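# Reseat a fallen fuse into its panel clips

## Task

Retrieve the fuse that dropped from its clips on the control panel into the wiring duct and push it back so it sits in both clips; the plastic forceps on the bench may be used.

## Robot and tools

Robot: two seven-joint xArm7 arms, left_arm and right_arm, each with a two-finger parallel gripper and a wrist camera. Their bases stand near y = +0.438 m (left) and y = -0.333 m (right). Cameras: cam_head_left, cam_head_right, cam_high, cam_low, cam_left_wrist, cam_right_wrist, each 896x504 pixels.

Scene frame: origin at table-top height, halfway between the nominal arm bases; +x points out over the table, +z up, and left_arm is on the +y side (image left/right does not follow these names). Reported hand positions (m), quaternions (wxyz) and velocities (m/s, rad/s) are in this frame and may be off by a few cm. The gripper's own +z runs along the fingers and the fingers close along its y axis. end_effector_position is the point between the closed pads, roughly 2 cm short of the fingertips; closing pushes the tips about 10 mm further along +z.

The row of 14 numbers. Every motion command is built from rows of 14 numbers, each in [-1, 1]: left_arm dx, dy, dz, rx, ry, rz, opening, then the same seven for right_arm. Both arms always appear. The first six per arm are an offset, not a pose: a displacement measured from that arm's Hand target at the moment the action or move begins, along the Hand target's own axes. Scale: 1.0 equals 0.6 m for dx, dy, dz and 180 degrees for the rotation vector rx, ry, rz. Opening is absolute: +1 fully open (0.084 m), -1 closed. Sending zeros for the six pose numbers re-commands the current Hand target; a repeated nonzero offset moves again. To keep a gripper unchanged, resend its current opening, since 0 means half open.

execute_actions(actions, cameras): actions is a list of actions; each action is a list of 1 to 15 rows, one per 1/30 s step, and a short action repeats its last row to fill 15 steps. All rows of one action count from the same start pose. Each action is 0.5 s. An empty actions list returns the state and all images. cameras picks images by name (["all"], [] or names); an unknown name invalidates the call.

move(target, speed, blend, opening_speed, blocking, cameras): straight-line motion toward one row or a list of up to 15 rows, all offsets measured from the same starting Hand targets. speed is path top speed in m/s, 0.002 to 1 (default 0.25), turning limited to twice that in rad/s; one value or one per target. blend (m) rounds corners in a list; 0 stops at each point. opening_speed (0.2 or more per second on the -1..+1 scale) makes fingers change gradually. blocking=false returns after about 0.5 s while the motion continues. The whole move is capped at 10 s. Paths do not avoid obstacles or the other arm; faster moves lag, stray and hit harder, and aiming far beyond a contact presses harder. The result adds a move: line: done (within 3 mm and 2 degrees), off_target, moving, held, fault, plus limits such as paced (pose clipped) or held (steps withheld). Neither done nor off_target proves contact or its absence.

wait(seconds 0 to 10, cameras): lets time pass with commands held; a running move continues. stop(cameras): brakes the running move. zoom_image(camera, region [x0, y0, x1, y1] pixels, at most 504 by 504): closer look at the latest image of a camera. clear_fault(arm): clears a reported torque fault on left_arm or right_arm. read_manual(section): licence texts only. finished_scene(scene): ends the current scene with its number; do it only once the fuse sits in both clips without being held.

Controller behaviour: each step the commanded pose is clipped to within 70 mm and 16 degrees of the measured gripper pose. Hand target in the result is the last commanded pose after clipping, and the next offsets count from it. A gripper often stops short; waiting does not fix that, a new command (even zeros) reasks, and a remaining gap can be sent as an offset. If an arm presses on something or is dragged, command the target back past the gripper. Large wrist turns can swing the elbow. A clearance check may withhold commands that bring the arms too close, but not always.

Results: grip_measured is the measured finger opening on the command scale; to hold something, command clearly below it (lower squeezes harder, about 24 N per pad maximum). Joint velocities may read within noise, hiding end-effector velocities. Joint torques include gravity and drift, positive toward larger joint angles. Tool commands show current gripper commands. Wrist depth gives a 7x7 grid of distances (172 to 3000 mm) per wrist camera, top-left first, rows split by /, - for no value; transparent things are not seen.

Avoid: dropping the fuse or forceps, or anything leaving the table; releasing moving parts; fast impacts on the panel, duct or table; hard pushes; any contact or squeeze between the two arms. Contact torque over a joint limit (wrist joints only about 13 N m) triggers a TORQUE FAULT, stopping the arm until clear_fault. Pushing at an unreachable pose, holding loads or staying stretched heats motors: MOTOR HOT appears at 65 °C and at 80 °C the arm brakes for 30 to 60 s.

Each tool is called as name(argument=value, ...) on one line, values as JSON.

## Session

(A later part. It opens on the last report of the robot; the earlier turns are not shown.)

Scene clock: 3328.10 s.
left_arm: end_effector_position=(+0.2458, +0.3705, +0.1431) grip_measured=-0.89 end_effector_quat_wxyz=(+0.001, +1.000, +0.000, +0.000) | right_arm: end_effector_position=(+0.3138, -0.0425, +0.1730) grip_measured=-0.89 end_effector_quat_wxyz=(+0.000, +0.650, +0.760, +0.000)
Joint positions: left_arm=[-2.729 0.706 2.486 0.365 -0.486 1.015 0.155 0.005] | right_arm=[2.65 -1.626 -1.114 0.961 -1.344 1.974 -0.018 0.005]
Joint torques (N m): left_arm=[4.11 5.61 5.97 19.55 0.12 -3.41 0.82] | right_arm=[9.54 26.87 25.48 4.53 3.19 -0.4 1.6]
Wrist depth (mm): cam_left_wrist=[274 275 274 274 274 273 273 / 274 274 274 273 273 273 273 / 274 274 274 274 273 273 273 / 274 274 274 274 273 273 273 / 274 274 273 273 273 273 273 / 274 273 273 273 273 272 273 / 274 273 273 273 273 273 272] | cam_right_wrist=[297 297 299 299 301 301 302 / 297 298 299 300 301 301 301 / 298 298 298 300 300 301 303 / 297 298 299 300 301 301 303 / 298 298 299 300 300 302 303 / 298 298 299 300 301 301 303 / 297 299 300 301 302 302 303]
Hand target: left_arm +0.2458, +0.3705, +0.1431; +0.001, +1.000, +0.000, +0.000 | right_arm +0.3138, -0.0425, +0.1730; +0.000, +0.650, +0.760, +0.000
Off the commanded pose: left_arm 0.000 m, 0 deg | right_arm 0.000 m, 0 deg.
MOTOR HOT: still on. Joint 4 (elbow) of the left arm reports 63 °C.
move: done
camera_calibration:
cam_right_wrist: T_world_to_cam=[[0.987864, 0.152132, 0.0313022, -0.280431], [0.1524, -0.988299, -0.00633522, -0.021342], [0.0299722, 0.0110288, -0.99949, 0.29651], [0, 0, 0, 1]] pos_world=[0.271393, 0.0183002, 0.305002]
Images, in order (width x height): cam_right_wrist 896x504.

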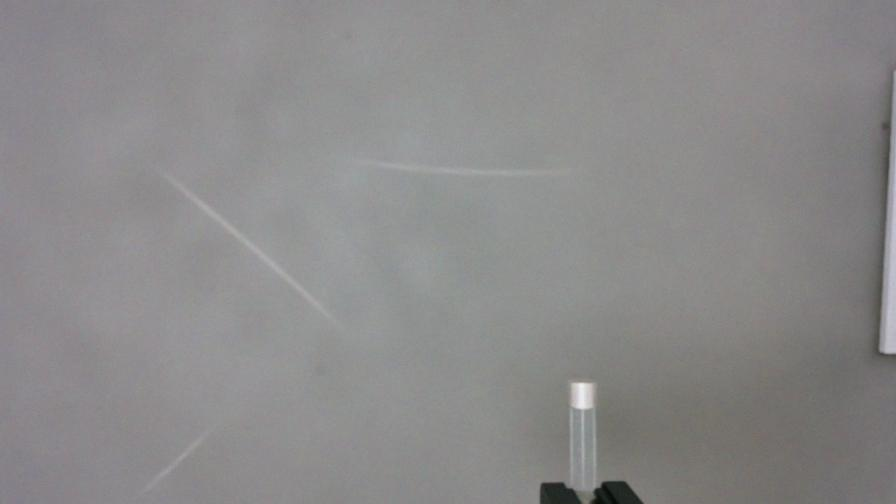

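move(target=[0,0,0,0,0,0,-0.92,0.1257,0.0293,-0.079,0.1182,0.4926,0.1569,-0.95], speed=0.15, cameras=["cam_right_wrist","cam_high","cam_head_left","cam_low"])

Scene clock: 3352.90 s.
left_arm: end_effector_position=(+0.2458, +0.3705, +0.1431) grip_measured=-0.89 end_effector_quat_wxyz=(+0.001, +1.000, +0.000, +0.000) | right_arm: end_effector_position=(+0.3194, +0.0347, +0.2205) grip_measured=-0.89 end_effector_quat_wxyz=(+0.630, -0.603, -0.369, -0.321)
Joint positions: left_arm=[-2.729 0.706 2.486 0.365 -0.486 1.015 0.155 0.005] | right_arm=[1.994 -2.056 -1.854 0.593 -1.266 0.356 -0.224 0.005]
Joint torques (N m): left_arm=[4 6.01 5.62 19.7 -0.29 -3.65 0.9] | right_arm=[10.03 -1.53 13.64 -13.8 2.37 -3.23 -1.78]
Wrist depth (mm): cam_left_wrist=[274 274 274 273 273 273 273 / 274 274 274 274 274 273 273 / 274 273 274 273 273 273 273 / 274 274 274 274 273 273 272 / 273 273 273 273 273 273 273 / 274 274 273 273 273 273 273 / 274 273 273 273 273 272 272] | cam_right_wrist=[2002 1968 1957 1951 1930 1946 1882 / 2008 1968 1968 1962 1940 1957 1877 / 377 386 437 1985 1962 1940 1888 / 372 380 431 1985 1979 1951 924 / 2032 2008 427 1962 1985 908 690 / 2056 2068 2020 499 921 703 566 / 441 577 2062 460 716 580 474]
Hand target: left_arm +0.2458, +0.3705, +0.1431; +0.001, +1.000, +0.000, +0.000 | right_arm +0.3194, +0.0348, +0.2204; +0.630, -0.603, -0.369, -0.321
Off the commanded pose: left_arm 0.000 m, 0 deg | right_arm 0.000 m, 0 deg.
MOTOR HOT: still on. Joint 4 (elbow) of the left arm reports 63 °C.
joint sent to its limit (right arm) — joint 2 (shoulder), lower limit. The joint targets still meet the commanded pose.
move: done
camera_calibration:
cam_right_wrist: T_world_to_cam=[[0.849729, 0.0341691, -0.526111, -0.128039], [-0.525075, -0.035052, -0.850334, 0.423765], [-0.0474963, 0.998801, -0.0118434, 0.115651], [0, 0, 0, 1]] pos_world=[0.3368, -0.0962834, 0.294349]
Images, in order (width x height): cam_head_left 896x504, cam_high 896x504, cam_low 896x504, cam_right_wrist 896x504.

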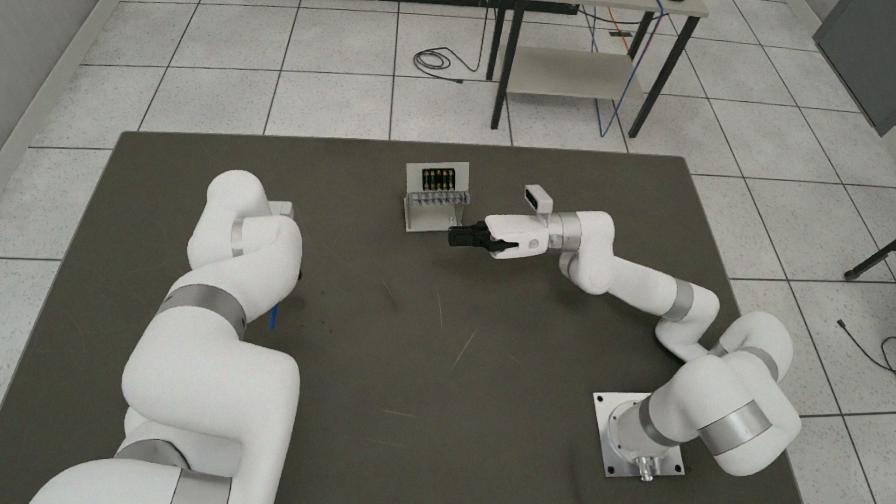

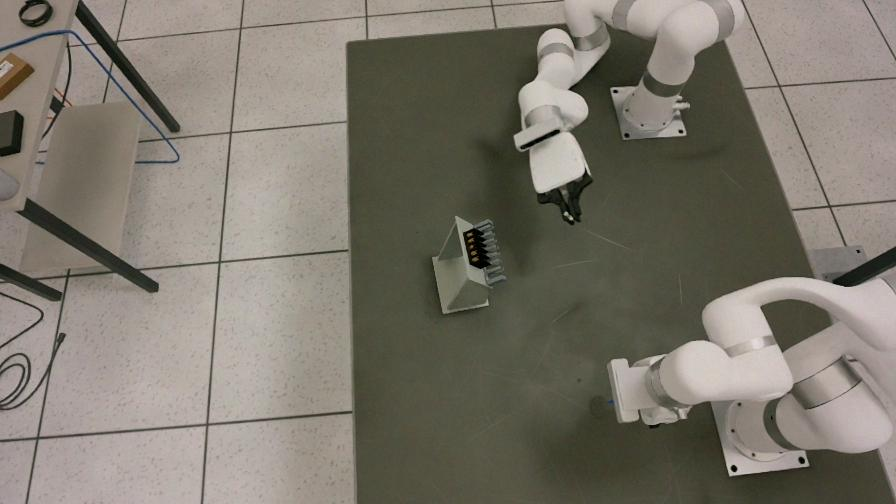

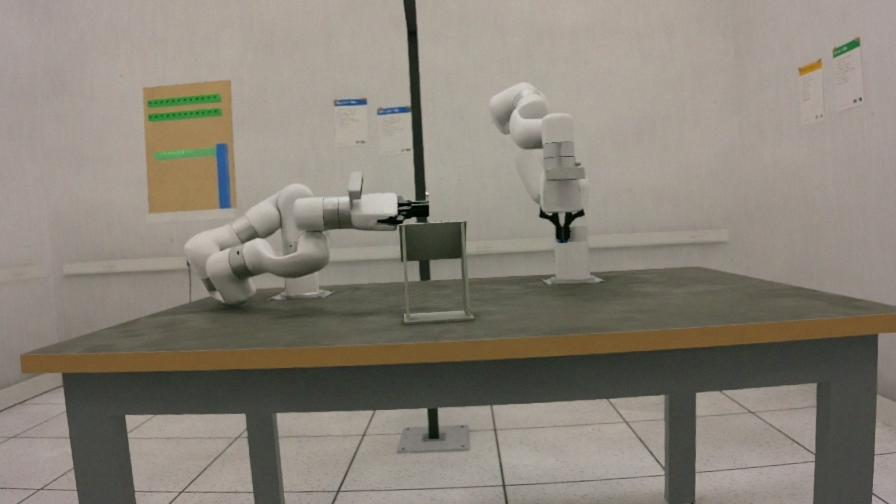

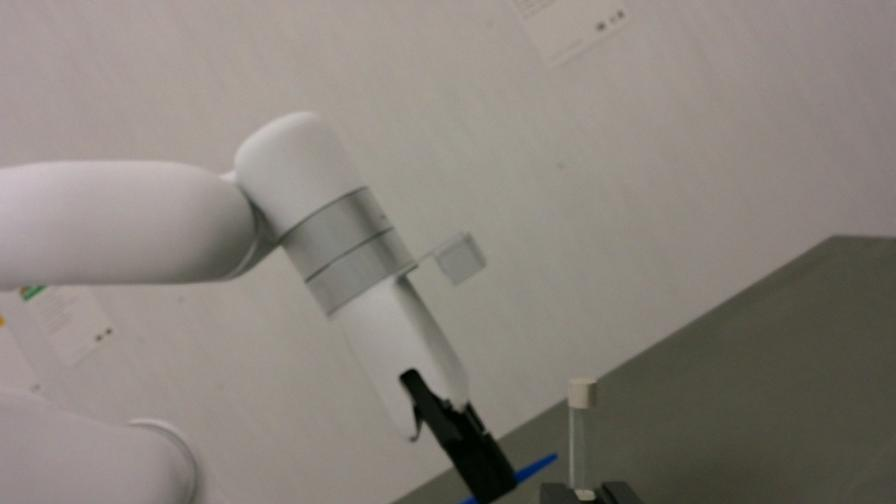

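move(target=[[0.03,0,-0.27,0,0,0,-0.92,0,0,0,0,0,0,-0.95],[0.0432,0.4,-0.27,0,-0.1744,-0.0238,-0.92,0,0,0,0,0,0,-0.95]], speed=0.2, blend=[0.03,0], cameras=["cam_right_wrist","cam_left_wrist","cam_high"])

Scene clock: 3386.43 s.
left_arm: end_effector_position=(+0.2715, +0.1307, +0.3054) grip_measured=-0.89 end_effector_quat_wxyz=(+0.000, +0.962, +0.036, -0.270) | right_arm: end_effector_position=(+0.3194, +0.0348, +0.2204) grip_measured=-0.89 end_effector_quat_wxyz=(+0.630, -0.603, -0.369, -0.321)
Joint positions: left_arm=[-2.822 -0.328 2.044 1.53 -0.113 1.751 -0.887 0.005] | right_arm=[1.994 -2.056 -1.855 0.593 -1.266 0.356 -0.224 0.005]
Joint torques (N m): left_arm=[-4.15 12.72 -3.27 28.4 2.72 0.35 -0.98] | right_arm=[9.52 4.48 13.68 -13.9 2.47 -2.44 -1.67]
Wrist depth (mm): cam_left_wrist=[372 371 369 368 367 365 364 / 397 396 395 392 392 390 383 / 426 425 423 422 419 419 423 / 452 450 447 447 444 451 448 / 489 487 484 473 471 477 477 / 509 519 529 526 524 520 515 / 439 570 569 566 562 570 556] | cam_right_wrist=[- 176 195 1962 1919 1924 1893 / 478 176 231 1974 1940 1935 1908 / 505 - 235 2008 1930 1924 1908 / 531 - 218 2002 1974 1946 927 / 455 225 219 1979 1996 903 686 / 444 2044 2026 1979 922 703 566 / 440 574 2032 973 735 582 476]
Hand target: left_arm +0.2715, +0.1307, +0.3054; +0.000, +0.962, +0.036, -0.270 | right_arm +0.3194, +0.0348, +0.2204; +0.630, -0.603, -0.369, -0.321
Off the commanded pose: left_arm 0.000 m, 0 deg | right_arm 0.000 m, 0 deg.
MOTOR HOT: still on. Joint 4 (elbow) of the left arm reports 64 °C.
move: done
camera_calibration:
cam_left_wrist: T_world_to_cam=[[0.049204, -0.99853, -0.0227331, 0.159341], [-0.851268, -0.0538308, 0.521962, 0.144157], [-0.522418, -0.00633064, -0.852666, 0.533355], [0, 0, 0, 1]] pos_world=[0.39351, 0.170244, 0.383151]
cam_right_wrist: T_world_to_cam=[[0.849727, 0.0341689, -0.526115, -0.128093], [-0.52508, -0.0350522, -0.850331, 0.423684], [-0.0474963, 0.998801, -0.0118435, 0.11555], [0, 0, 0, 1]] pos_world=[0.3368, -0.0961834, 0.294249]
Images, in order (width x height): cam_high 896x504, cam_left_wrist 896x504, cam_right_wrist 896x504.

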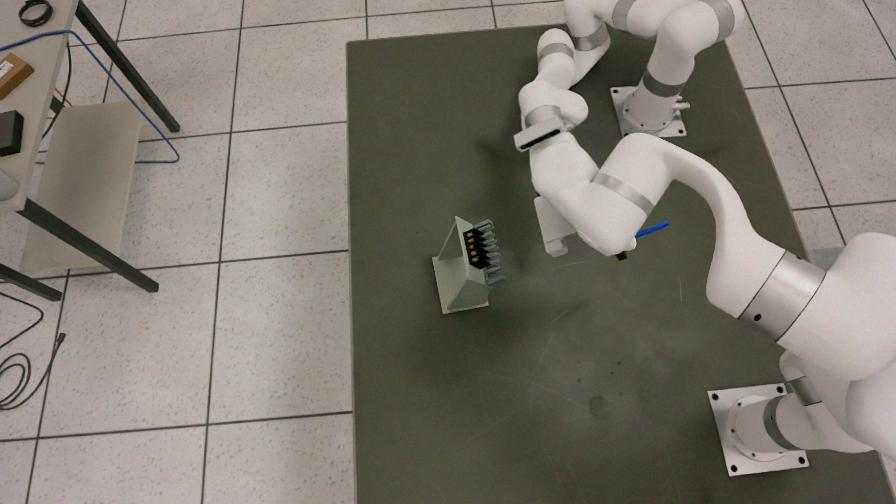

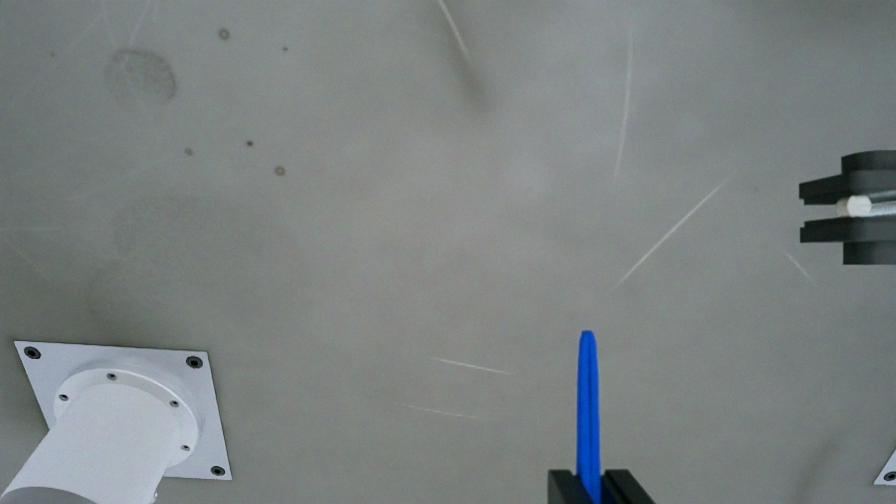

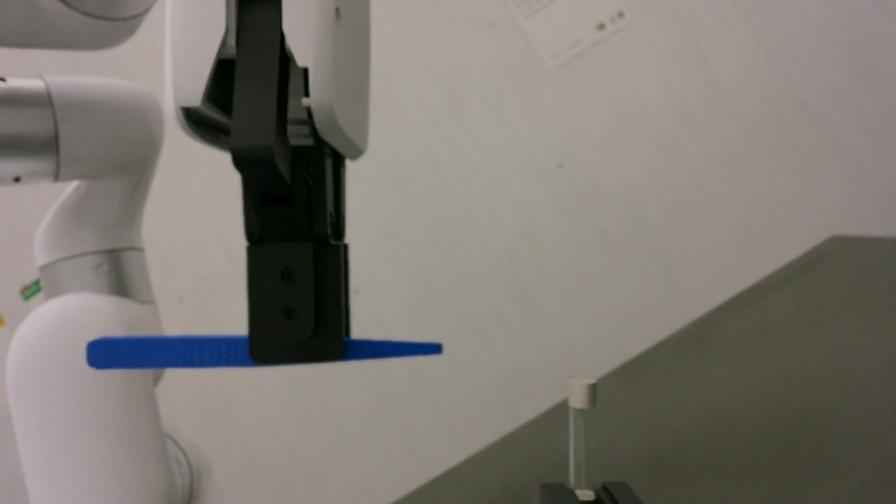

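move(target=[0.0,0.115,0.0147,0,0,0,-0.76,0,0,0,0,0,0,-0.95], speed=0.1, opening_speed=0.5, cameras=["cam_right_wrist","cam_left_wrist"])

Scene clock: 3398.10 s.
left_arm: end_effector_position=(+0.2718, +0.0617, +0.2966) grip_measured=-0.78 end_effector_quat_wxyz=(+0.001, +0.962, +0.036, -0.270) | right_arm: end_effector_position=(+0.3194, +0.0348, +0.2204) grip_measured=-0.89 end_effector_quat_wxyz=(+0.630, -0.603, -0.369, -0.321)
Joint positions: left_arm=[-3.076 -0.527 2.087 1.705 -0.011 1.727 -1.07 0.01] | right_arm=[1.994 -2.056 -1.855 0.593 -1.266 0.356 -0.224 0.005]
Joint torques (N m): left_arm=[-4.5 18.93 -5.75 27.35 2.63 0.2 -0.94] | right_arm=[9.44 4.3 13.8 -13.85 2.15 -2.38 -1.71]
Wrist depth (mm): cam_left_wrist=[363 363 361 360 357 352 346 / 389 387 386 384 377 - - / 416 415 414 406 - - 180 / 442 441 439 437 - - - / 469 475 474 471 470 - - / 498 517 515 514 511 510 508 / 486 570 555 552 549 558 543] | cam_right_wrist=[- - 1946 1974 1919 1908 1903 / - - 1968 1968 1935 1919 1919 / - - 2002 1996 1946 1940 1914 / - - 1996 1985 1957 1962 922 / - - 2038 1991 1985 910 689 / - - 2026 2002 924 703 566 / 439 565 2056 976 733 578 475]
Hand target: left_arm +0.2718, +0.0617, +0.2966; +0.000, +0.962, +0.036, -0.270 | right_arm +0.3194, +0.0348, +0.2204; +0.630, -0.603, -0.369, -0.321
Off the commanded pose: left_arm 0.000 m, 0 deg | right_arm 0.000 m, 0 deg.
MOTOR HOT: still on. Joint 4 (elbow) of the left arm reports 66 °C.
move: done
camera_calibration:
cam_left_wrist: T_world_to_cam=[[0.0492555, -0.998529, -0.0226475, 0.0901757], [-0.851266, -0.0538299, 0.521967, 0.145288], [-0.522418, -0.00643062, -0.852665, 0.525581], [0, 0, 0, 1]] pos_world=[0.39381, 0.101244, 0.374351]
cam_right_wrist: T_world_to_cam=[[0.849727, 0.0341689, -0.526115, -0.128093], [-0.52508, -0.0350522, -0.850331, 0.423684], [-0.0474963, 0.998801, -0.0118435, 0.11555], [0, 0, 0, 1]] pos_world=[0.3368, -0.0961834, 0.294249]
Images, in order (width x height): cam_left_wrist 896x504, cam_right_wrist 896x504.

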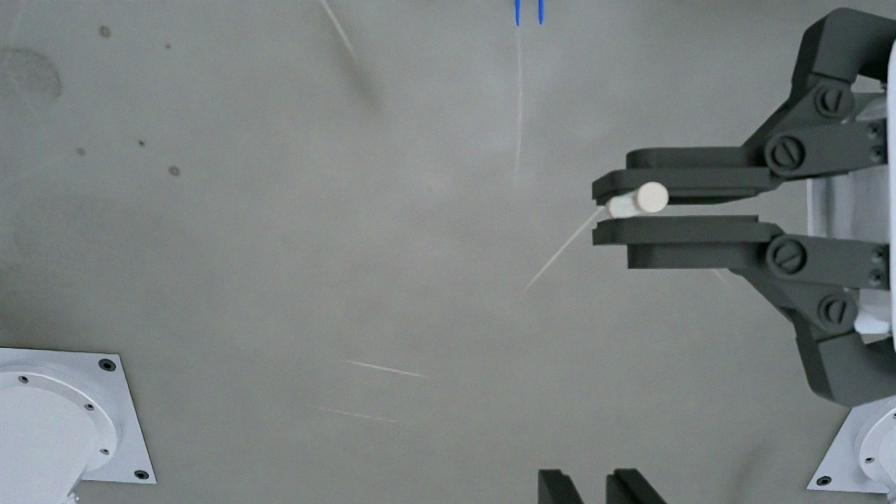

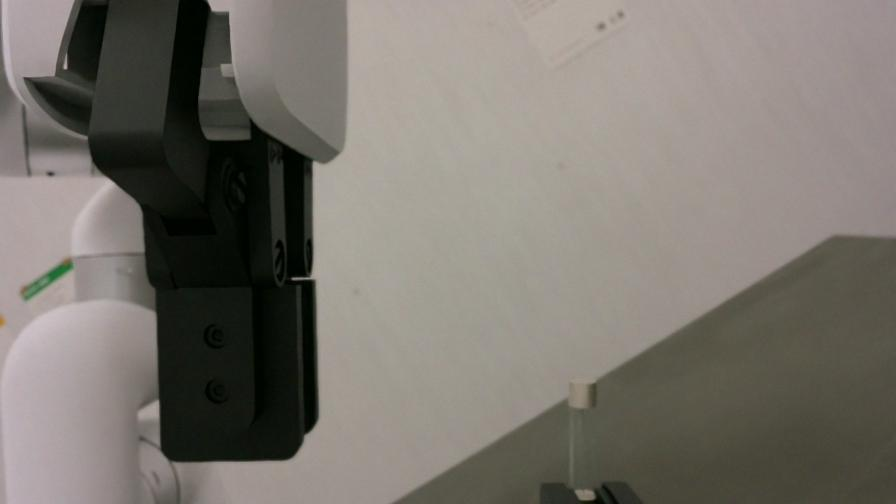

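execute_actions(actions=[], cameras=["cam_high","cam_head_left"])

zoom_image(camera="cam_high", region=[400, 150, 700, 350])

zoom_image(camera="cam_head_left", region=[330, 150, 630, 350])

Scene clock: 3406.70 s.
left_arm: end_effector_position=(+0.2718, +0.0617, +0.2966) grip_measured=-0.78 end_effector_quat_wxyz=(+0.000, +0.962, +0.036, -0.270) | right_arm: end_effector_position=(+0.3194, +0.0348, +0.2204) grip_measured=-0.89 end_effector_quat_wxyz=(+0.630, -0.603, -0.369, -0.321)
Joint positions: left_arm=[-3.076 -0.527 2.087 1.705 -0.011 1.727 -1.07 0.01] | right_arm=[1.994 -2.056 -1.855 0.593 -1.266 0.356 -0.224 0.005]
Joint velocities: within noise
Joint torques (N m): left_arm=[-4.81 18.73 -5.89 26.78 2.58 0.17 -1] | right_arm=[9.97 4.44 13.52 -13.82 2.21 -2.4 -1.78]
Wrist depth (mm): cam_left_wrist=[363 362 361 360 358 352 346 / 388 387 386 384 377 - - / 417 416 414 406 - - 180 / 442 441 440 437 - - - / 470 475 474 470 468 - - / 497 517 516 514 510 511 507 / 485 569 555 552 548 556 543] | cam_right_wrist=[- - 1962 1957 1924 1940 1893 / - - 1996 1979 1957 1924 1888 / - - 2002 1968 1957 1935 1935 / - - 2020 1996 1968 1946 924 / - - 2020 2020 1962 908 688 / - - 2008 2014 921 701 566 / 436 564 2032 974 735 580 475]
Hand target: left_arm +0.2718, +0.0617, +0.2966; +0.000, +0.962, +0.036, -0.270 | right_arm +0.3194, +0.0348, +0.2204; +0.630, -0.603, -0.369, -0.321
Tool commands: left_gripper/opening=-0.76 right_gripper/opening=-0.95
Off the commanded pose: left_arm 0.000 m, 0 deg | right_arm 0.000 m, 0 deg.
MOTOR HOT: still on. Joint 4 (elbow) of the left arm reports 67 °C.
Images, in order (width x height): cam_head_left 896x504, cam_high 896x504.

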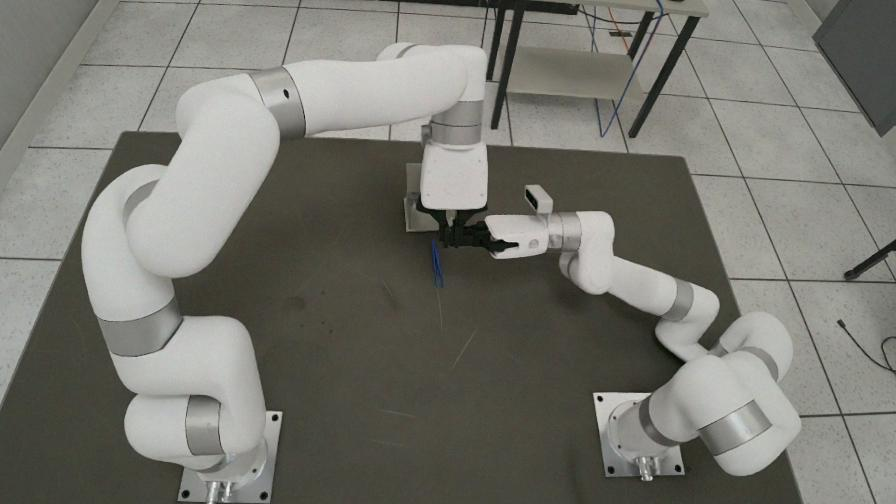

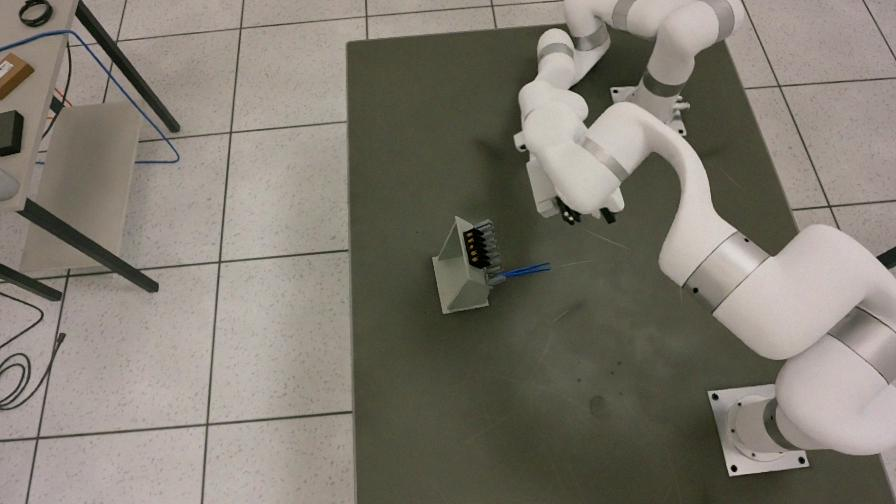

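Scaled by 1.680 from the camera's 896x504 image, which has a finer 1280x720 frame.

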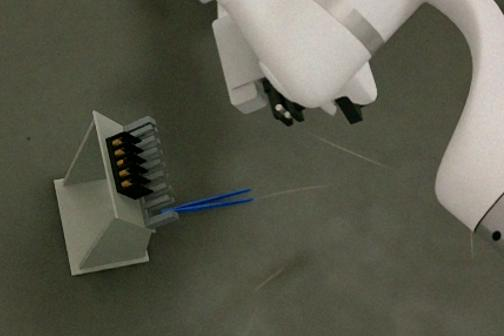

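Scaled by 1.680 from the camera's 896x504 image, which has a finer 1280x720 frame.

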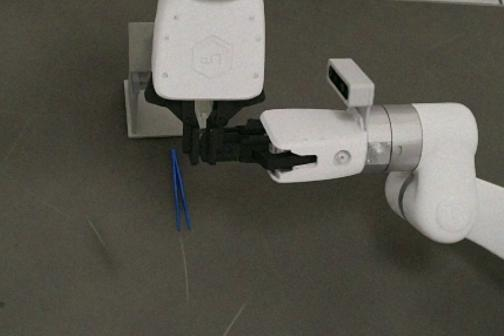

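move(target=[0,0,0,0,0,0,-0.76,0,0,-0.27,0,0,0,-0.95], speed=0.15)

move(target=[[0,-0.1,-0.05,0,0,0,-0.5,0,0,0,0,0,0,-0.95],[0.213,-0.052,0.059,-0.264,0,-0.940,-0.4,0,0,0,0,0,0,-0.95]], speed=0.35, blend=[0.03,0], cameras=["cam_left_wrist","cam_high"])

Scene clock: 3436.20 s.
left_arm: end_effector_position=(+0.2718, +0.0617, +0.2966) grip_measured=-0.78 end_effector_quat_wxyz=(+0.000, +0.962, +0.036, -0.270) | right_arm: end_effector_position=(+0.3319, -0.1267, +0.2205) grip_measured=-0.89 end_effector_quat_wxyz=(+0.630, -0.603, -0.369, -0.321)
Joint positions: left_arm=[-3.076 -0.527 2.087 1.705 -0.011 1.727 -1.07 0.01] | right_arm=[1.37 -2.056 -1.828 0.497 -0.745 0.841 -0.601 0.005]
Joint torques (N m): left_arm=[-4.63 18.99 -5.91 27.46 2.39 0.24 -0.93] | right_arm=[-10.35 1 19.43 -8.25 3.48 0.44 -1.78]
Wrist depth (mm): cam_left_wrist=[364 362 361 360 359 358 355 / 389 387 385 384 383 380 380 / 417 415 414 412 410 409 407 / 442 439 439 436 434 433 430 / 472 476 473 472 468 466 464 / 497 517 516 513 510 509 503 / 486 570 555 552 548 559 543] | cam_right_wrist=[2192 542 269 2080 2099 2093 2026 / 2192 597 274 2172 2099 2099 2068 / 2206 609 269 2145 2112 2125 2032 / 2192 676 2093 2145 2138 2112 332 / 2206 604 2172 2172 2145 1001 331 / 2235 599 2192 2151 952 705 368 / 2257 600 2185 983 739 582 482]
Hand target: left_arm +0.2718, +0.0617, +0.2966; +0.000, +0.962, +0.036, -0.270 | right_arm +0.3320, -0.1268, +0.2205; +0.630, -0.603, -0.369, -0.321
Off the commanded pose: left_arm 0.000 m, 0 deg | right_arm 0.000 m, 0 deg.
MOTOR HOT: still on. Joint 4 (elbow) of the left arm reports 68 °C.
joint sent to its limit (right arm) — joint 2 (shoulder), lower limit. The joint targets still meet the commanded pose.
move: done

Scene clock: 3441.87 s.
left_arm: end_effector_position=(+0.3600, +0.1010, +0.2004) grip_measured=-0.42 end_effector_quat_wxyz=(+0.000, +0.001, +1.000, -0.001) | right_arm: end_effector_position=(+0.3320, -0.1268, +0.2205) grip_measured=-0.89 end_effector_quat_wxyz=(+0.630, -0.603, -0.369, -0.321)
Joint positions: left_arm=[-3.068 -0.234 2.287 1.233 0.197 1.086 -4 0.026] | right_arm=[1.37 -2.056 -1.828 0.497 -0.745 0.841 -0.601 0.005]
Joint torques (N m): left_arm=[-4.59 14.43 -1.49 29.95 3.7 -0.67 -0.91] | right_arm=[-10.11 -3.31 19.52 -8.21 3.27 -1.18 -1.7]
Wrist depth (mm): cam_left_wrist=[333 333 333 332 332 331 332 / 333 332 332 332 332 332 331 / 332 332 331 331 331 331 331 / 332 332 331 331 331 331 330 / 332 331 331 331 331 331 330 / 331 331 331 331 331 330 330 / 331 331 331 330 330 330 329] | cam_right_wrist=[2172 350 328 2080 2087 2068 2050 / 525 367 340 316 2106 2074 2044 / 606 2132 2185 307 2106 2125 2056 / 2206 2145 2220 307 2106 2087 332 / 2220 689 2158 2125 335 1008 332 / 2228 607 2172 2178 832 705 369 / 2286 601 2172 987 738 582 480]
Hand target: left_arm +0.3600, +0.1010, +0.2004; +0.000, +0.001, +1.000, -0.001 | right_arm +0.3320, -0.1268, +0.2205; +0.630, -0.603, -0.369, -0.321
Off the commanded pose: left_arm 0.000 m, 0 deg | right_arm 0.000 m, 0 deg.
MOTOR HOT: still on. Joint 4 (elbow) of the left arm reports 67 °C.
move: done
camera_calibration:
cam_left_wrist: T_world_to_cam=[[0.0171436, 0.99973, -0.0156999, -0.0687338], [0.999852, -0.0171218, 0.00152146, -0.293065], [0.00125224, -0.0157237, -0.999876, 0.331791], [0, 0, 0, 1]] pos_world=[0.293785, 0.0689144, 0.331116]
Images, in order (width x height): cam_high 896x504, cam_left_wrist 896x504.

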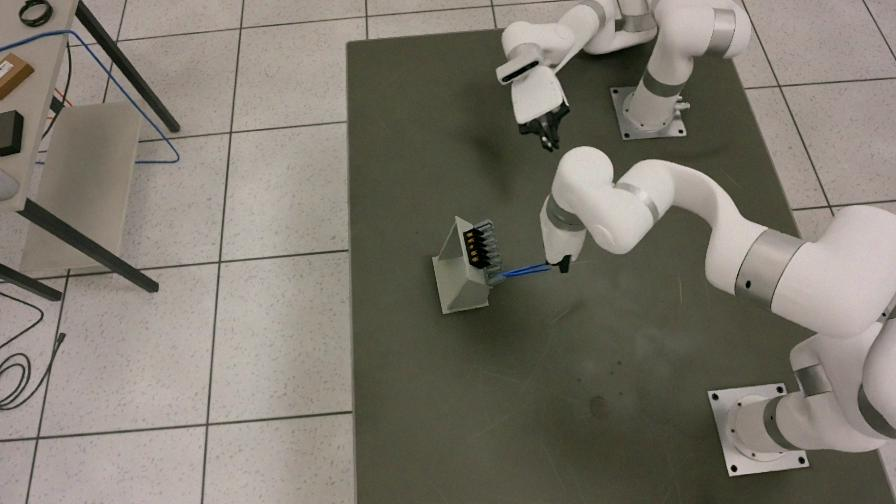

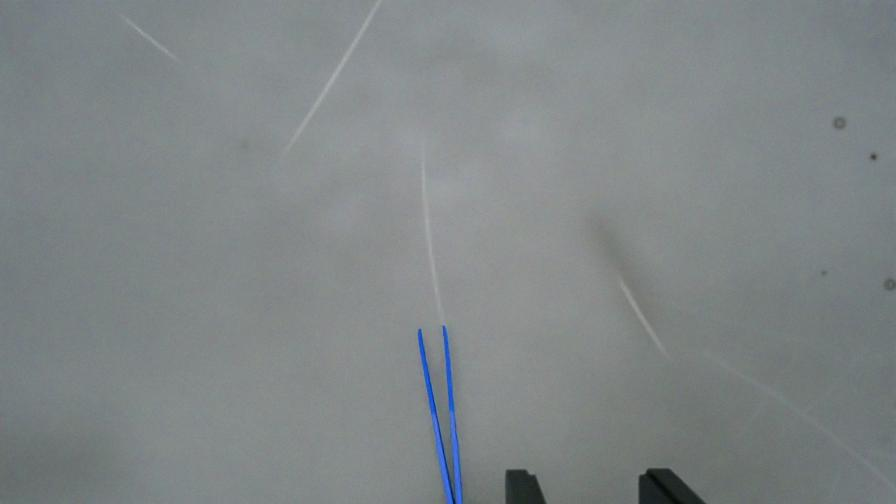

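move(target=[[-0.0342,-0.0703,0.24,0,0,-0.0322,-0.4,0,0,0,0,0,0,-0.95],[-0.0342,-0.0703,0.2952,0,0,-0.0322,-0.4,0,0,0,0,0,0,-0.95]], speed=[0.15,0.04], cameras=["cam_left_wrist"])

Scene clock: 3465.33 s.
left_arm: end_effector_position=(+0.3803, +0.0585, +0.0234) grip_measured=-0.42 end_effector_quat_wxyz=(+0.000, -0.050, +0.999, -0.001) | right_arm: end_effector_position=(+0.3320, -0.1268, +0.2205) grip_measured=-0.89 end_effector_quat_wxyz=(+0.630, -0.603, -0.369, -0.321)
Joint positions: left_arm=[-3.314 -0.679 2.498 1.284 0.557 0.791 -4.355 0.026] | right_arm=[1.37 -2.056 -1.828 0.497 -0.745 0.841 -0.601 0.005]
Joint torques (N m): left_arm=[-4.82 24.32 -5.35 25.06 3.83 -4.46 -1] | right_arm=[-10.02 -4.64 19.64 -8.23 3.26 -1.58 -1.49]
Wrist depth (mm): cam_left_wrist=[- - - - - - - / - - - - - - - / - - - - - - - / - - - - - - - / - - - - - - - / - - - - - - - / - - - - - - -] | cam_right_wrist=[2178 2145 2112 2112 2068 2068 2038 / 2185 473 483 2145 2093 2093 2038 / 2199 552 442 457 280 2087 2056 / 2199 646 363 329 274 2106 332 / 2213 617 349 329 277 279 331 / 2213 593 2185 2165 282 274 368 / 2271 603 2206 978 735 267 462]
Hand target: left_arm +0.3804, +0.0585, +0.0234; +0.000, -0.050, +0.999, -0.001 | right_arm +0.3320, -0.1268, +0.2205; +0.630, -0.603, -0.369, -0.321
Off the commanded pose: left_arm 0.000 m, 0 deg | right_arm 0.000 m, 0 deg.
MOTOR HOT: still on. Joint 4 (elbow) of the left arm reports 69 °C.
move: done
camera_calibration:
cam_left_wrist: T_world_to_cam=[[-0.0838876, 0.996353, -0.015586, 0.00913296], [0.996472, 0.0839183, 0.00132312, -0.318544], [0.00262625, -0.01542, -0.999878, 0.153571], [0, 0, 0, 1]] pos_world=[0.317783, 0.0200001, 0.154116]
Images, in order (width x height): cam_left_wrist 896x504.

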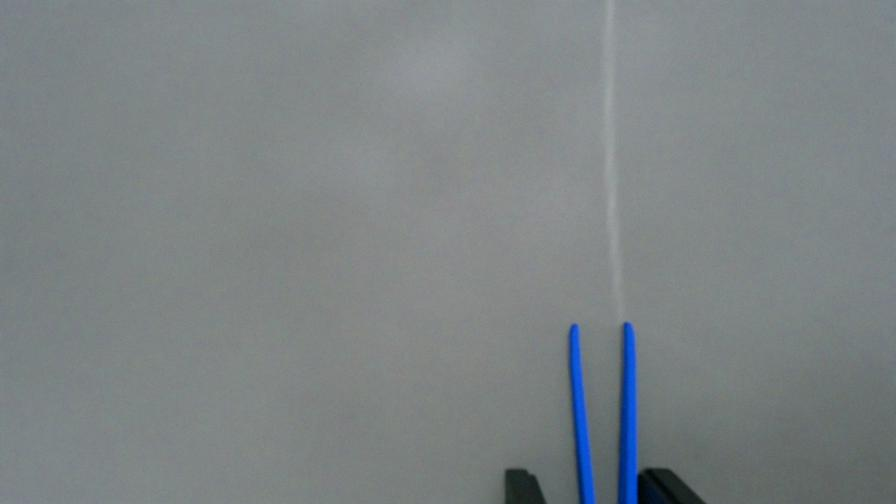

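move(target=[0,0.0042,0,0,0,0,-0.4,0,0,0,0,0,0,-0.95], speed=0.03)

move(target=[0,0,0,0,0,0,-0.8,0,0,0,0,0,0,-0.95], opening_speed=0.4, cameras=["cam_left_wrist"])

zoom_image(camera="cam_left_wrist", region=[500, 304, 700, 504])

Scene clock: 3474.60 s.
left_arm: end_effector_position=(+0.3801, +0.0610, +0.0234) grip_measured=-0.42 end_effector_quat_wxyz=(+0.000, -0.050, +0.999, -0.001) | right_arm: end_effector_position=(+0.3320, -0.1268, +0.2205) grip_measured=-0.89 end_effector_quat_wxyz=(+0.630, -0.603, -0.369, -0.321)
Joint positions: left_arm=[-3.308 -0.674 2.497 1.275 0.556 0.787 -4.353 0.026] | right_arm=[1.37 -2.056 -1.828 0.497 -0.745 0.841 -0.601 0.005]
Joint torques (N m): left_arm=[4.74 31.91 -8.84 16.6 -1.81 -4.46 0.51] | right_arm=[-10.16 -4.84 19.29 -8.37 3.17 -1.68 -1.44]
Wrist depth (mm): cam_left_wrist=[- - - - - - - / - - - - - - - / - - - - - - - / - - - - - - - / - - - - - - - / - - - - - - - / - - - - - - -] | cam_right_wrist=[2172 2132 2145 2125 2080 2056 2068 / 2199 474 486 2106 2106 2062 2038 / 2228 560 444 459 282 2119 2068 / 2199 642 365 332 276 2106 331 / 2213 617 351 331 278 283 331 / 2242 590 2165 2172 285 276 369 / 2249 606 2199 972 738 271 460]
Hand target: left_arm +0.3801, +0.0610, +0.0234; +0.000, -0.050, +0.999, -0.001 | right_arm +0.3320, -0.1268, +0.2205; +0.630, -0.603, -0.369, -0.321
Off the commanded pose: left_arm 0.000 m, 0 deg | right_arm 0.000 m, 0 deg.
MOTOR HOT: still on. Joint 4 (elbow) of the left arm reports 68 °C.
move: done

Scene clock: 3475.80 s.
left_arm: end_effector_position=(+0.3801, +0.0610, +0.0234) grip_measured=-0.82 end_effector_quat_wxyz=(+0.000, -0.050, +0.999, -0.001) | right_arm: end_effector_position=(+0.3320, -0.1268, +0.2205) grip_measured=-0.89 end_effector_quat_wxyz=(+0.630, -0.603, -0.369, -0.321)
Joint positions: left_arm=[-3.308 -0.674 2.497 1.275 0.556 0.787 -4.353 0.008] | right_arm=[1.37 -2.056 -1.828 0.497 -0.745 0.841 -0.601 0.005]
Joint torques (N m): left_arm=[4.41 31.71 -8.97 16.92 -1.78 -4.56 0.32] | right_arm=[-10.5 -4.53 19.42 -8.34 3.2 -1.6 -1.31]
Wrist depth (mm): cam_left_wrist=[- - - - - - - / - - - - - - - / - - - - - - - / - - - - - - - / - - - - - - - / - - - - - - - / - - - - - - -] | cam_right_wrist=[2185 2106 2106 2106 2099 2099 2056 / 2185 475 485 2125 2087 2080 2044 / 2228 557 444 460 282 2074 2093 / 2235 647 366 331 277 2106 332 / 2213 619 351 331 279 282 332 / 2220 593 2185 2125 285 276 369 / 2279 606 2178 980 736 271 461]
Hand target: left_arm +0.3801, +0.0610, +0.0234; +0.000, -0.050, +0.999, -0.001 | right_arm +0.3320, -0.1268, +0.2205; +0.630, -0.603, -0.369, -0.321
Off the commanded pose: left_arm 0.000 m, 0 deg | right_arm 0.000 m, 0 deg.
MOTOR HOT: still on. Joint 4 (elbow) of the left arm reports 68 °C.
move: done
camera_calibration:
cam_left_wrist: T_world_to_cam=[[-0.0838873, 0.996352, -0.015694, 0.00664191], [0.996472, 0.0839196, 0.00141437, -0.318569], [0.00272625, -0.01552, -0.999876, 0.15358], [0, 0, 0, 1]] pos_world=[0.317583, 0.0225, 0.154116]
Images, in order (width x height): cam_left_wrist 896x504.

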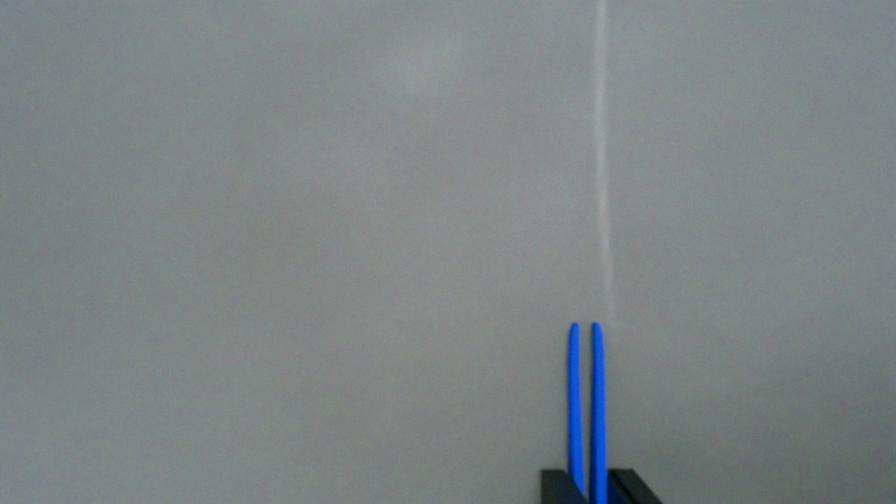

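Scaled by 2.520 from the camera's 896x504 image, which has a finer 1280x720 frame.

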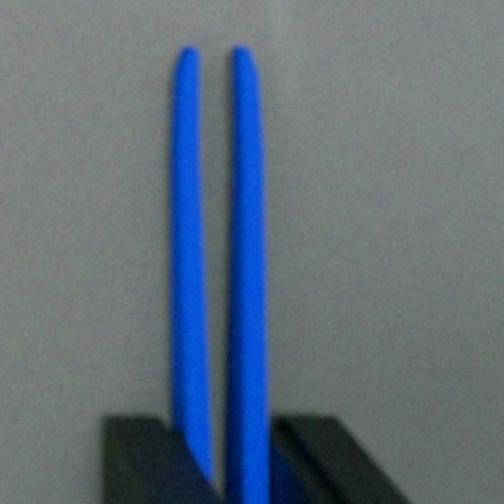

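move(target=[[0,0,0,0,0,0,-0.92,0,0,0,0,0,0,-0.95],[0,0,-0.03,0,0,0,-0.92,0,0,0,0,0,0,-0.95],[0.1,0.05,-0.03,0,0,0,-0.92,0,0,0,0,0,0,-0.95],[0.1,0.05,0.0003,0,0,0,-0.92,0,0,0,0,0,0,-0.95]], speed=0.06)

move(target=[0,0,0,0,0,0,-0.45,0,0,0,0,0,0,-0.95], opening_speed=0.5)

move(target=[-0.0217,0,0,0,0,0,-0.45,0,0,0,0,0,0,-0.95], speed=0.05)

move(target=[0,0,0,0,0,0,-0.78,0,0,0,0,0,0,-0.95], opening_speed=0.4, cameras=["cam_left_wrist"])

zoom_image(camera="cam_left_wrist", region=[500, 224, 700, 504])

Scene clock: 3509.63 s.
left_arm: end_effector_position=(+0.3174, +0.0849, +0.0232) grip_measured=-0.89 end_effector_quat_wxyz=(+0.000, -0.050, +0.999, -0.001) | right_arm: end_effector_position=(+0.3320, -0.1268, +0.2205) grip_measured=-0.89 end_effector_quat_wxyz=(+0.630, -0.603, -0.369, -0.321)
Joint positions: left_arm=[-3.25 -0.518 2.444 1.01 0.536 0.669 -4.416 0.005] | right_arm=[1.37 -2.056 -1.828 0.497 -0.745 0.841 -0.601 0.005]
Joint torques (N m): left_arm=[-4.86 19.29 -4.07 24.07 3.7 -4.55 -0.71] | right_arm=[-9.7 -3.99 19.25 -8.38 3.27 -1.55 -1.36]
Wrist depth (mm): cam_left_wrist=[- - - - - - - / - - - - - - - / - - - - - - - / - - - - - - - / - - - - - - - / - - - - - - - / - - - - - - -] | cam_right_wrist=[2178 2151 2138 2087 2087 2038 2050 / 2172 490 2158 2106 2119 2099 2087 / 2199 525 475 2119 2093 2093 2068 / 2206 654 455 308 2099 2106 332 / 2242 603 366 305 2112 1008 332 / 2257 596 373 308 323 705 369 / 2257 601 2220 321 305 581 481]
Hand target: left_arm +0.3174, +0.0849, +0.0232; +0.000, -0.050, +0.999, -0.001 | right_arm +0.3320, -0.1268, +0.2205; +0.630, -0.603, -0.369, -0.321
Off the commanded pose: left_arm 0.000 m, 0 deg | right_arm 0.000 m, 0 deg.
MOTOR HOT: still on. Joint 4 (elbow) of the left arm reports 63 °C.
move: done

Scene clock: 3510.80 s.
left_arm: end_effector_position=(+0.3174, +0.0849, +0.0232) grip_measured=-0.47 end_effector_quat_wxyz=(+0.000, -0.050, +0.999, -0.001) | right_arm: end_effector_position=(+0.3320, -0.1268, +0.2205) grip_measured=-0.89 end_effector_quat_wxyz=(+0.630, -0.603, -0.369, -0.321)
Joint positions: left_arm=[-3.25 -0.518 2.444 1.01 0.536 0.669 -4.416 0.024] | right_arm=[1.37 -2.056 -1.828 0.497 -0.745 0.841 -0.601 0.005]
Joint torques (N m): left_arm=[-4.59 18.91 -4.19 20.73 3.49 -3.59 -0.85] | right_arm=[-9.72 -4.07 19.36 -8.38 3.22 -1.43 -1.26]
Wrist depth (mm): cam_left_wrist=[- - - - - - - / - - - - - - - / - - - - - - - / - - - - - - - / - - - - - - - / - - - - - - - / - - - - - - -] | cam_right_wrist=[2199 2125 2138 2138 2080 2080 2068 / 2206 488 2132 2080 2125 2093 2044 / 2228 522 473 2158 2112 2074 2062 / 2199 654 454 308 2138 2125 332 / 2235 604 366 304 2125 1007 332 / 2242 597 374 308 323 705 369 / 2264 604 2199 321 305 582 482]
Hand target: left_arm +0.3174, +0.0849, +0.0232; +0.000, -0.050, +0.999, -0.001 | right_arm +0.3320, -0.1268, +0.2205; +0.630, -0.603, -0.369, -0.321
Off the commanded pose: left_arm 0.000 m, 0 deg | right_arm 0.000 m, 0 deg.
MOTOR HOT: still on. Joint 4 (elbow) of the left arm reports 63 °C.
move: done

Scene clock: 3511.57 s.
left_arm: end_effector_position=(+0.3304, +0.0862, +0.0232) grip_measured=-0.47 end_effector_quat_wxyz=(+0.000, -0.050, +0.999, -0.001) | right_arm: end_effector_position=(+0.3320, -0.1268, +0.2205) grip_measured=-0.89 end_effector_quat_wxyz=(+0.630, -0.603, -0.369, -0.321)
Joint positions: left_arm=[-3.246 -0.538 2.454 1.043 0.539 0.684 -4.395 0.024] | right_arm=[1.37 -2.056 -1.828 0.497 -0.745 0.841 -0.601 0.005]
Joint torques (N m): left_arm=[4.73 19.51 -4.47 24.43 3.87 -0.81 0.7] | right_arm=[-10.09 -4.14 19.2 -8.57 3.31 -1.47 -1.24]
Wrist depth (mm): cam_left_wrist=[- - - - - - - / - - - - - - - / - - - - - - - / - - - - - - - / - - - - - - - / - - - - - - - / - - - - - - -] | cam_right_wrist=[2172 2172 2172 2112 2106 2056 2044 / 2192 485 2145 2125 2106 2074 2056 / 2172 582 475 2119 2074 2099 2056 / 2213 658 433 307 2145 2112 331 / 2249 613 363 307 334 1004 331 / 2228 593 719 316 309 705 369 / 2235 605 2185 918 304 572 481]
Hand target: left_arm +0.3304, +0.0862, +0.0232; +0.000, -0.050, +0.999, -0.001 | right_arm +0.3320, -0.1268, +0.2205; +0.630, -0.603, -0.369, -0.321
Off the commanded pose: left_arm 0.000 m, 0 deg | right_arm 0.000 m, 0 deg.
MOTOR HOT: still on. Joint 4 (elbow) of the left arm reports 63 °C.
move: done

Scene clock: 3512.60 s.
left_arm: end_effector_position=(+0.3304, +0.0862, +0.0232) grip_measured=-0.80 end_effector_quat_wxyz=(+0.000, -0.050, +0.999, -0.001) | right_arm: end_effector_position=(+0.3320, -0.1268, +0.2205) grip_measured=-0.89 end_effector_quat_wxyz=(+0.630, -0.603, -0.369, -0.321)
Joint positions: left_arm=[-3.246 -0.538 2.454 1.043 0.539 0.684 -4.395 0.009] | right_arm=[1.37 -2.056 -1.828 0.497 -0.745 0.841 -0.601 0.005]
Joint torques (N m): left_arm=[5.05 20.17 -4.58 24.22 3.63 -0.65 0.73] | right_arm=[-9.63 -4.18 19.17 -8.34 3.23 -1.38 -1.2]
Wrist depth (mm): cam_left_wrist=[- - - - - - - / - - - - - - - / - - - - - - - / - - - - - - - / - - - - - - - / - - - - - - - / - - - - - - -] | cam_right_wrist=[2145 2132 2158 2056 2112 2068 2020 / 2199 485 2185 2151 2093 2050 2074 / 2192 583 474 2125 2119 2125 2056 / 2242 659 431 306 2138 2165 332 / 2257 613 363 307 333 1010 331 / 2228 594 724 316 309 705 370 / 2271 602 2158 916 304 571 480]
Hand target: left_arm +0.3304, +0.0862, +0.0232; +0.000, -0.050, +0.999, -0.001 | right_arm +0.3320, -0.1268, +0.2205; +0.630, -0.603, -0.369, -0.321
Off the commanded pose: left_arm 0.000 m, 0 deg | right_arm 0.000 m, 0 deg.
MOTOR HOT: still on. Joint 4 (elbow) of the left arm reports 63 °C.
move: done
camera_calibration:
cam_left_wrist: T_world_to_cam=[[-0.0838873, 0.996352, -0.015694, -0.0225472], [0.996472, 0.0839196, 0.00141437, -0.27105], [0.00272625, -0.01552, -0.999876, 0.153906], [0, 0, 0, 1]] pos_world=[0.267783, 0.0476, 0.153916]
Images, in order (width x height): cam_left_wrist 896x504.

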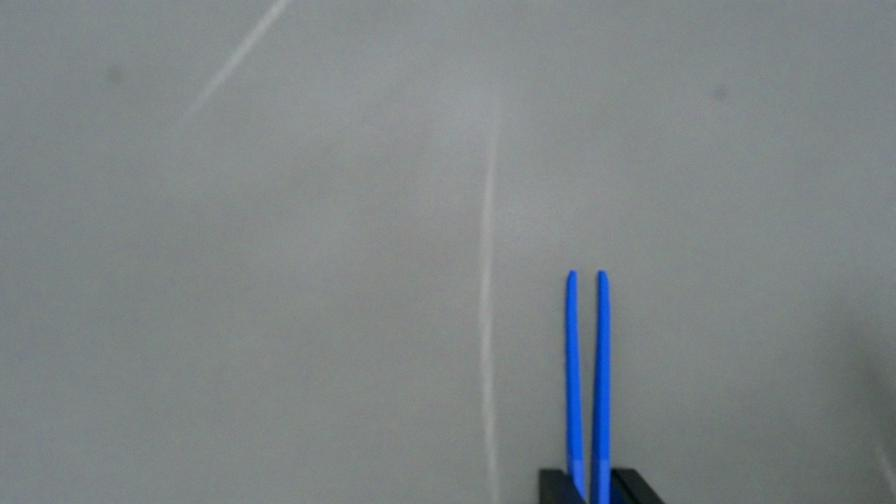

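Scaled by 1.800 from the camera's 896x504 image, which has a finer 1280x720 frame.

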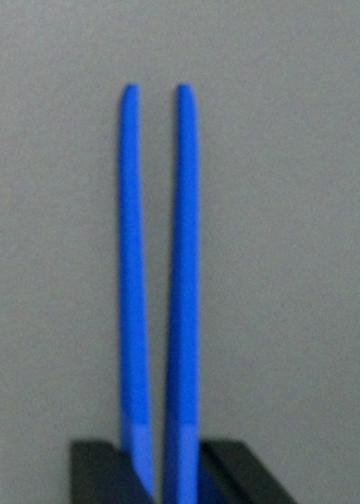

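move(target=[[0,0,0,0,0,0,-0.86,0,0,0,0,0,0,-0.95],[0,0,-0.02,0,0,0,-0.86,0,0,0,0,0,0,-0.95],[0,0,-0.02,0,0,0,-0.76,0,0,0,0,0,0,-0.95]], speed=0.06, opening_speed=0.3)

move(target=[0,0,-0.02,0,0,0,-0.76,0,0,0,0,0,0,-0.95], speed=0.06, cameras=["cam_left_wrist","cam_right_wrist"])

Scene clock: 3525.50 s.
left_arm: end_effector_position=(+0.3304, +0.0862, +0.0352) grip_measured=-0.78 end_effector_quat_wxyz=(+0.000, -0.050, +0.999, -0.001) | right_arm: end_effector_position=(+0.3320, -0.1268, +0.2205) grip_measured=-0.89 end_effector_quat_wxyz=(+0.630, -0.603, -0.369, -0.321)
Joint positions: left_arm=[-3.229 -0.511 2.431 1.042 0.512 0.706 -4.377 0.01] | right_arm=[1.37 -2.056 -1.828 0.497 -0.745 0.841 -0.601 0.005]
Joint torques (N m): left_arm=[4.53 27.14 -7.85 16.76 -3.76 -0.56 0.77] | right_arm=[-9.63 -3.77 19.2 -8.61 3.16 -1.63 -1.21]
Wrist depth (mm): cam_left_wrist=[- - - - - - - / - - - - - - - / - - - - - - - / - - - - - - - / - - - - - - - / - - - - - - - / - - - - - - -] | cam_right_wrist=[2199 2125 2138 2112 2132 2062 2080 / 2178 492 2151 2119 2132 2074 2020 / 2220 588 473 2112 2112 2093 2068 / 2228 657 398 307 2151 2106 331 / 2220 618 362 306 334 1008 331 / 2249 598 2199 311 309 705 369 / 2264 604 2151 916 301 566 479]
Hand target: left_arm +0.3304, +0.0862, +0.0352; +0.000, -0.050, +0.999, -0.001 | right_arm +0.3320, -0.1268, +0.2205; +0.630, -0.603, -0.369, -0.321
Off the commanded pose: left_arm 0.000 m, 0 deg | right_arm 0.000 m, 0 deg.
MOTOR HOT: still on. Joint 4 (elbow) of the left arm reports 64 °C.
move: done

Scene clock: 3526.27 s.
left_arm: end_effector_position=(+0.3304, +0.0862, +0.0471) grip_measured=-0.78 end_effector_quat_wxyz=(+0.000, -0.050, +0.999, -0.001) | right_arm: end_effector_position=(+0.3320, -0.1268, +0.2205) grip_measured=-0.89 end_effector_quat_wxyz=(+0.630, -0.603, -0.369, -0.321)
Joint positions: left_arm=[-3.213 -0.485 2.41 1.043 0.485 0.729 -4.359 0.01] | right_arm=[1.37 -2.056 -1.828 0.497 -0.745 0.841 -0.601 0.005]
Joint torques (N m): left_arm=[4.71 26.36 -7.44 25.46 -3.51 -0.73 0.67] | right_arm=[-9.65 -3.59 18.93 -8.47 3.25 -1.55 -1.05]
Wrist depth (mm): cam_left_wrist=[178 178 178 178 178 178 178 / 178 178 178 178 178 178 178 / 178 178 178 178 178 178 178 / 178 178 178 178 178 178 178 / 178 178 178 178 178 178 178 / 178 178 178 178 178 178 178 / 178 178 178 178 178 178 177] | cam_right_wrist=[2178 2158 2125 2132 2099 2050 2026 / 2206 492 2178 2138 2093 2093 2062 / 2213 580 467 321 2106 2068 2062 / 2199 658 369 306 2112 2087 332 / 2242 603 361 307 338 1005 332 / 2213 599 2192 311 310 705 368 / 2213 603 2213 994 297 565 480]
Hand target: left_arm +0.3304, +0.0862, +0.0472; +0.000, -0.050, +0.999, -0.001 | right_arm +0.3320, -0.1268, +0.2205; +0.630, -0.603, -0.369, -0.321
Off the commanded pose: left_arm 0.000 m, 0 deg | right_arm 0.000 m, 0 deg.
MOTOR HOT: still on. Joint 4 (elbow) of the left arm reports 65 °C.
move: done
camera_calibration:
cam_left_wrist: T_world_to_cam=[[-0.0838876, 0.996353, -0.015586, -0.0222895], [0.996472, 0.0839183, 0.00132312, -0.271076], [0.00262625, -0.01542, -0.999878, 0.177927], [0, 0, 0, 1]] pos_world=[0.267783, 0.0477001, 0.177916]
cam_right_wrist: T_world_to_cam=[[0.849727, 0.0341689, -0.526115, -0.133225], [-0.52508, -0.0350522, -0.850331, 0.424721], [-0.0474963, 0.998801, -0.0118435, 0.277556], [0, 0, 0, 1]] pos_world=[0.3494, -0.257783, 0.294349]
Images, in order (width x height): cam_left_wrist 896x504, cam_right_wrist 896x504.

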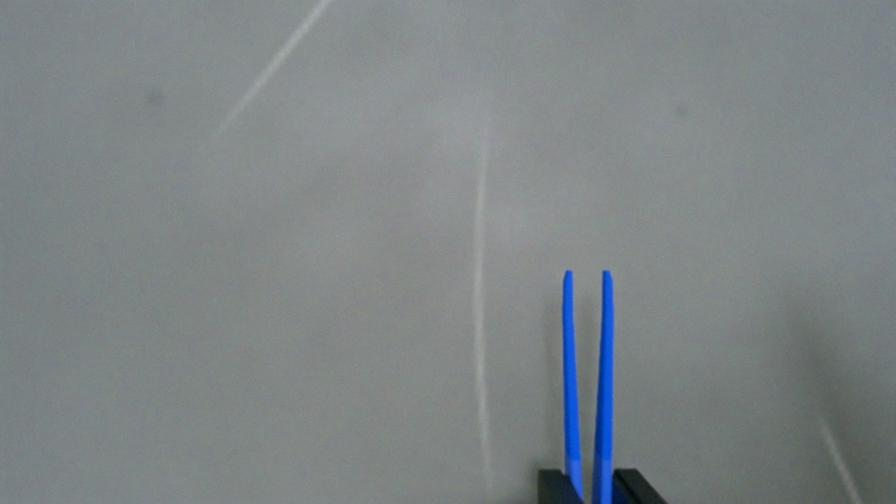

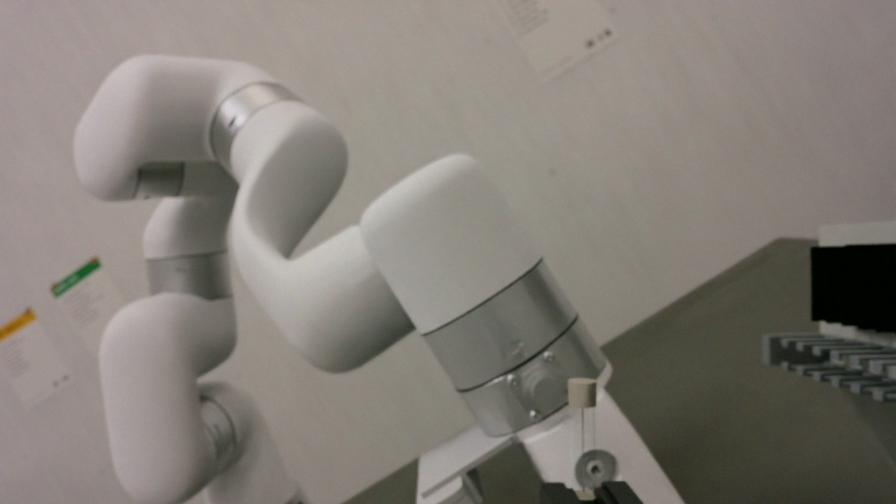

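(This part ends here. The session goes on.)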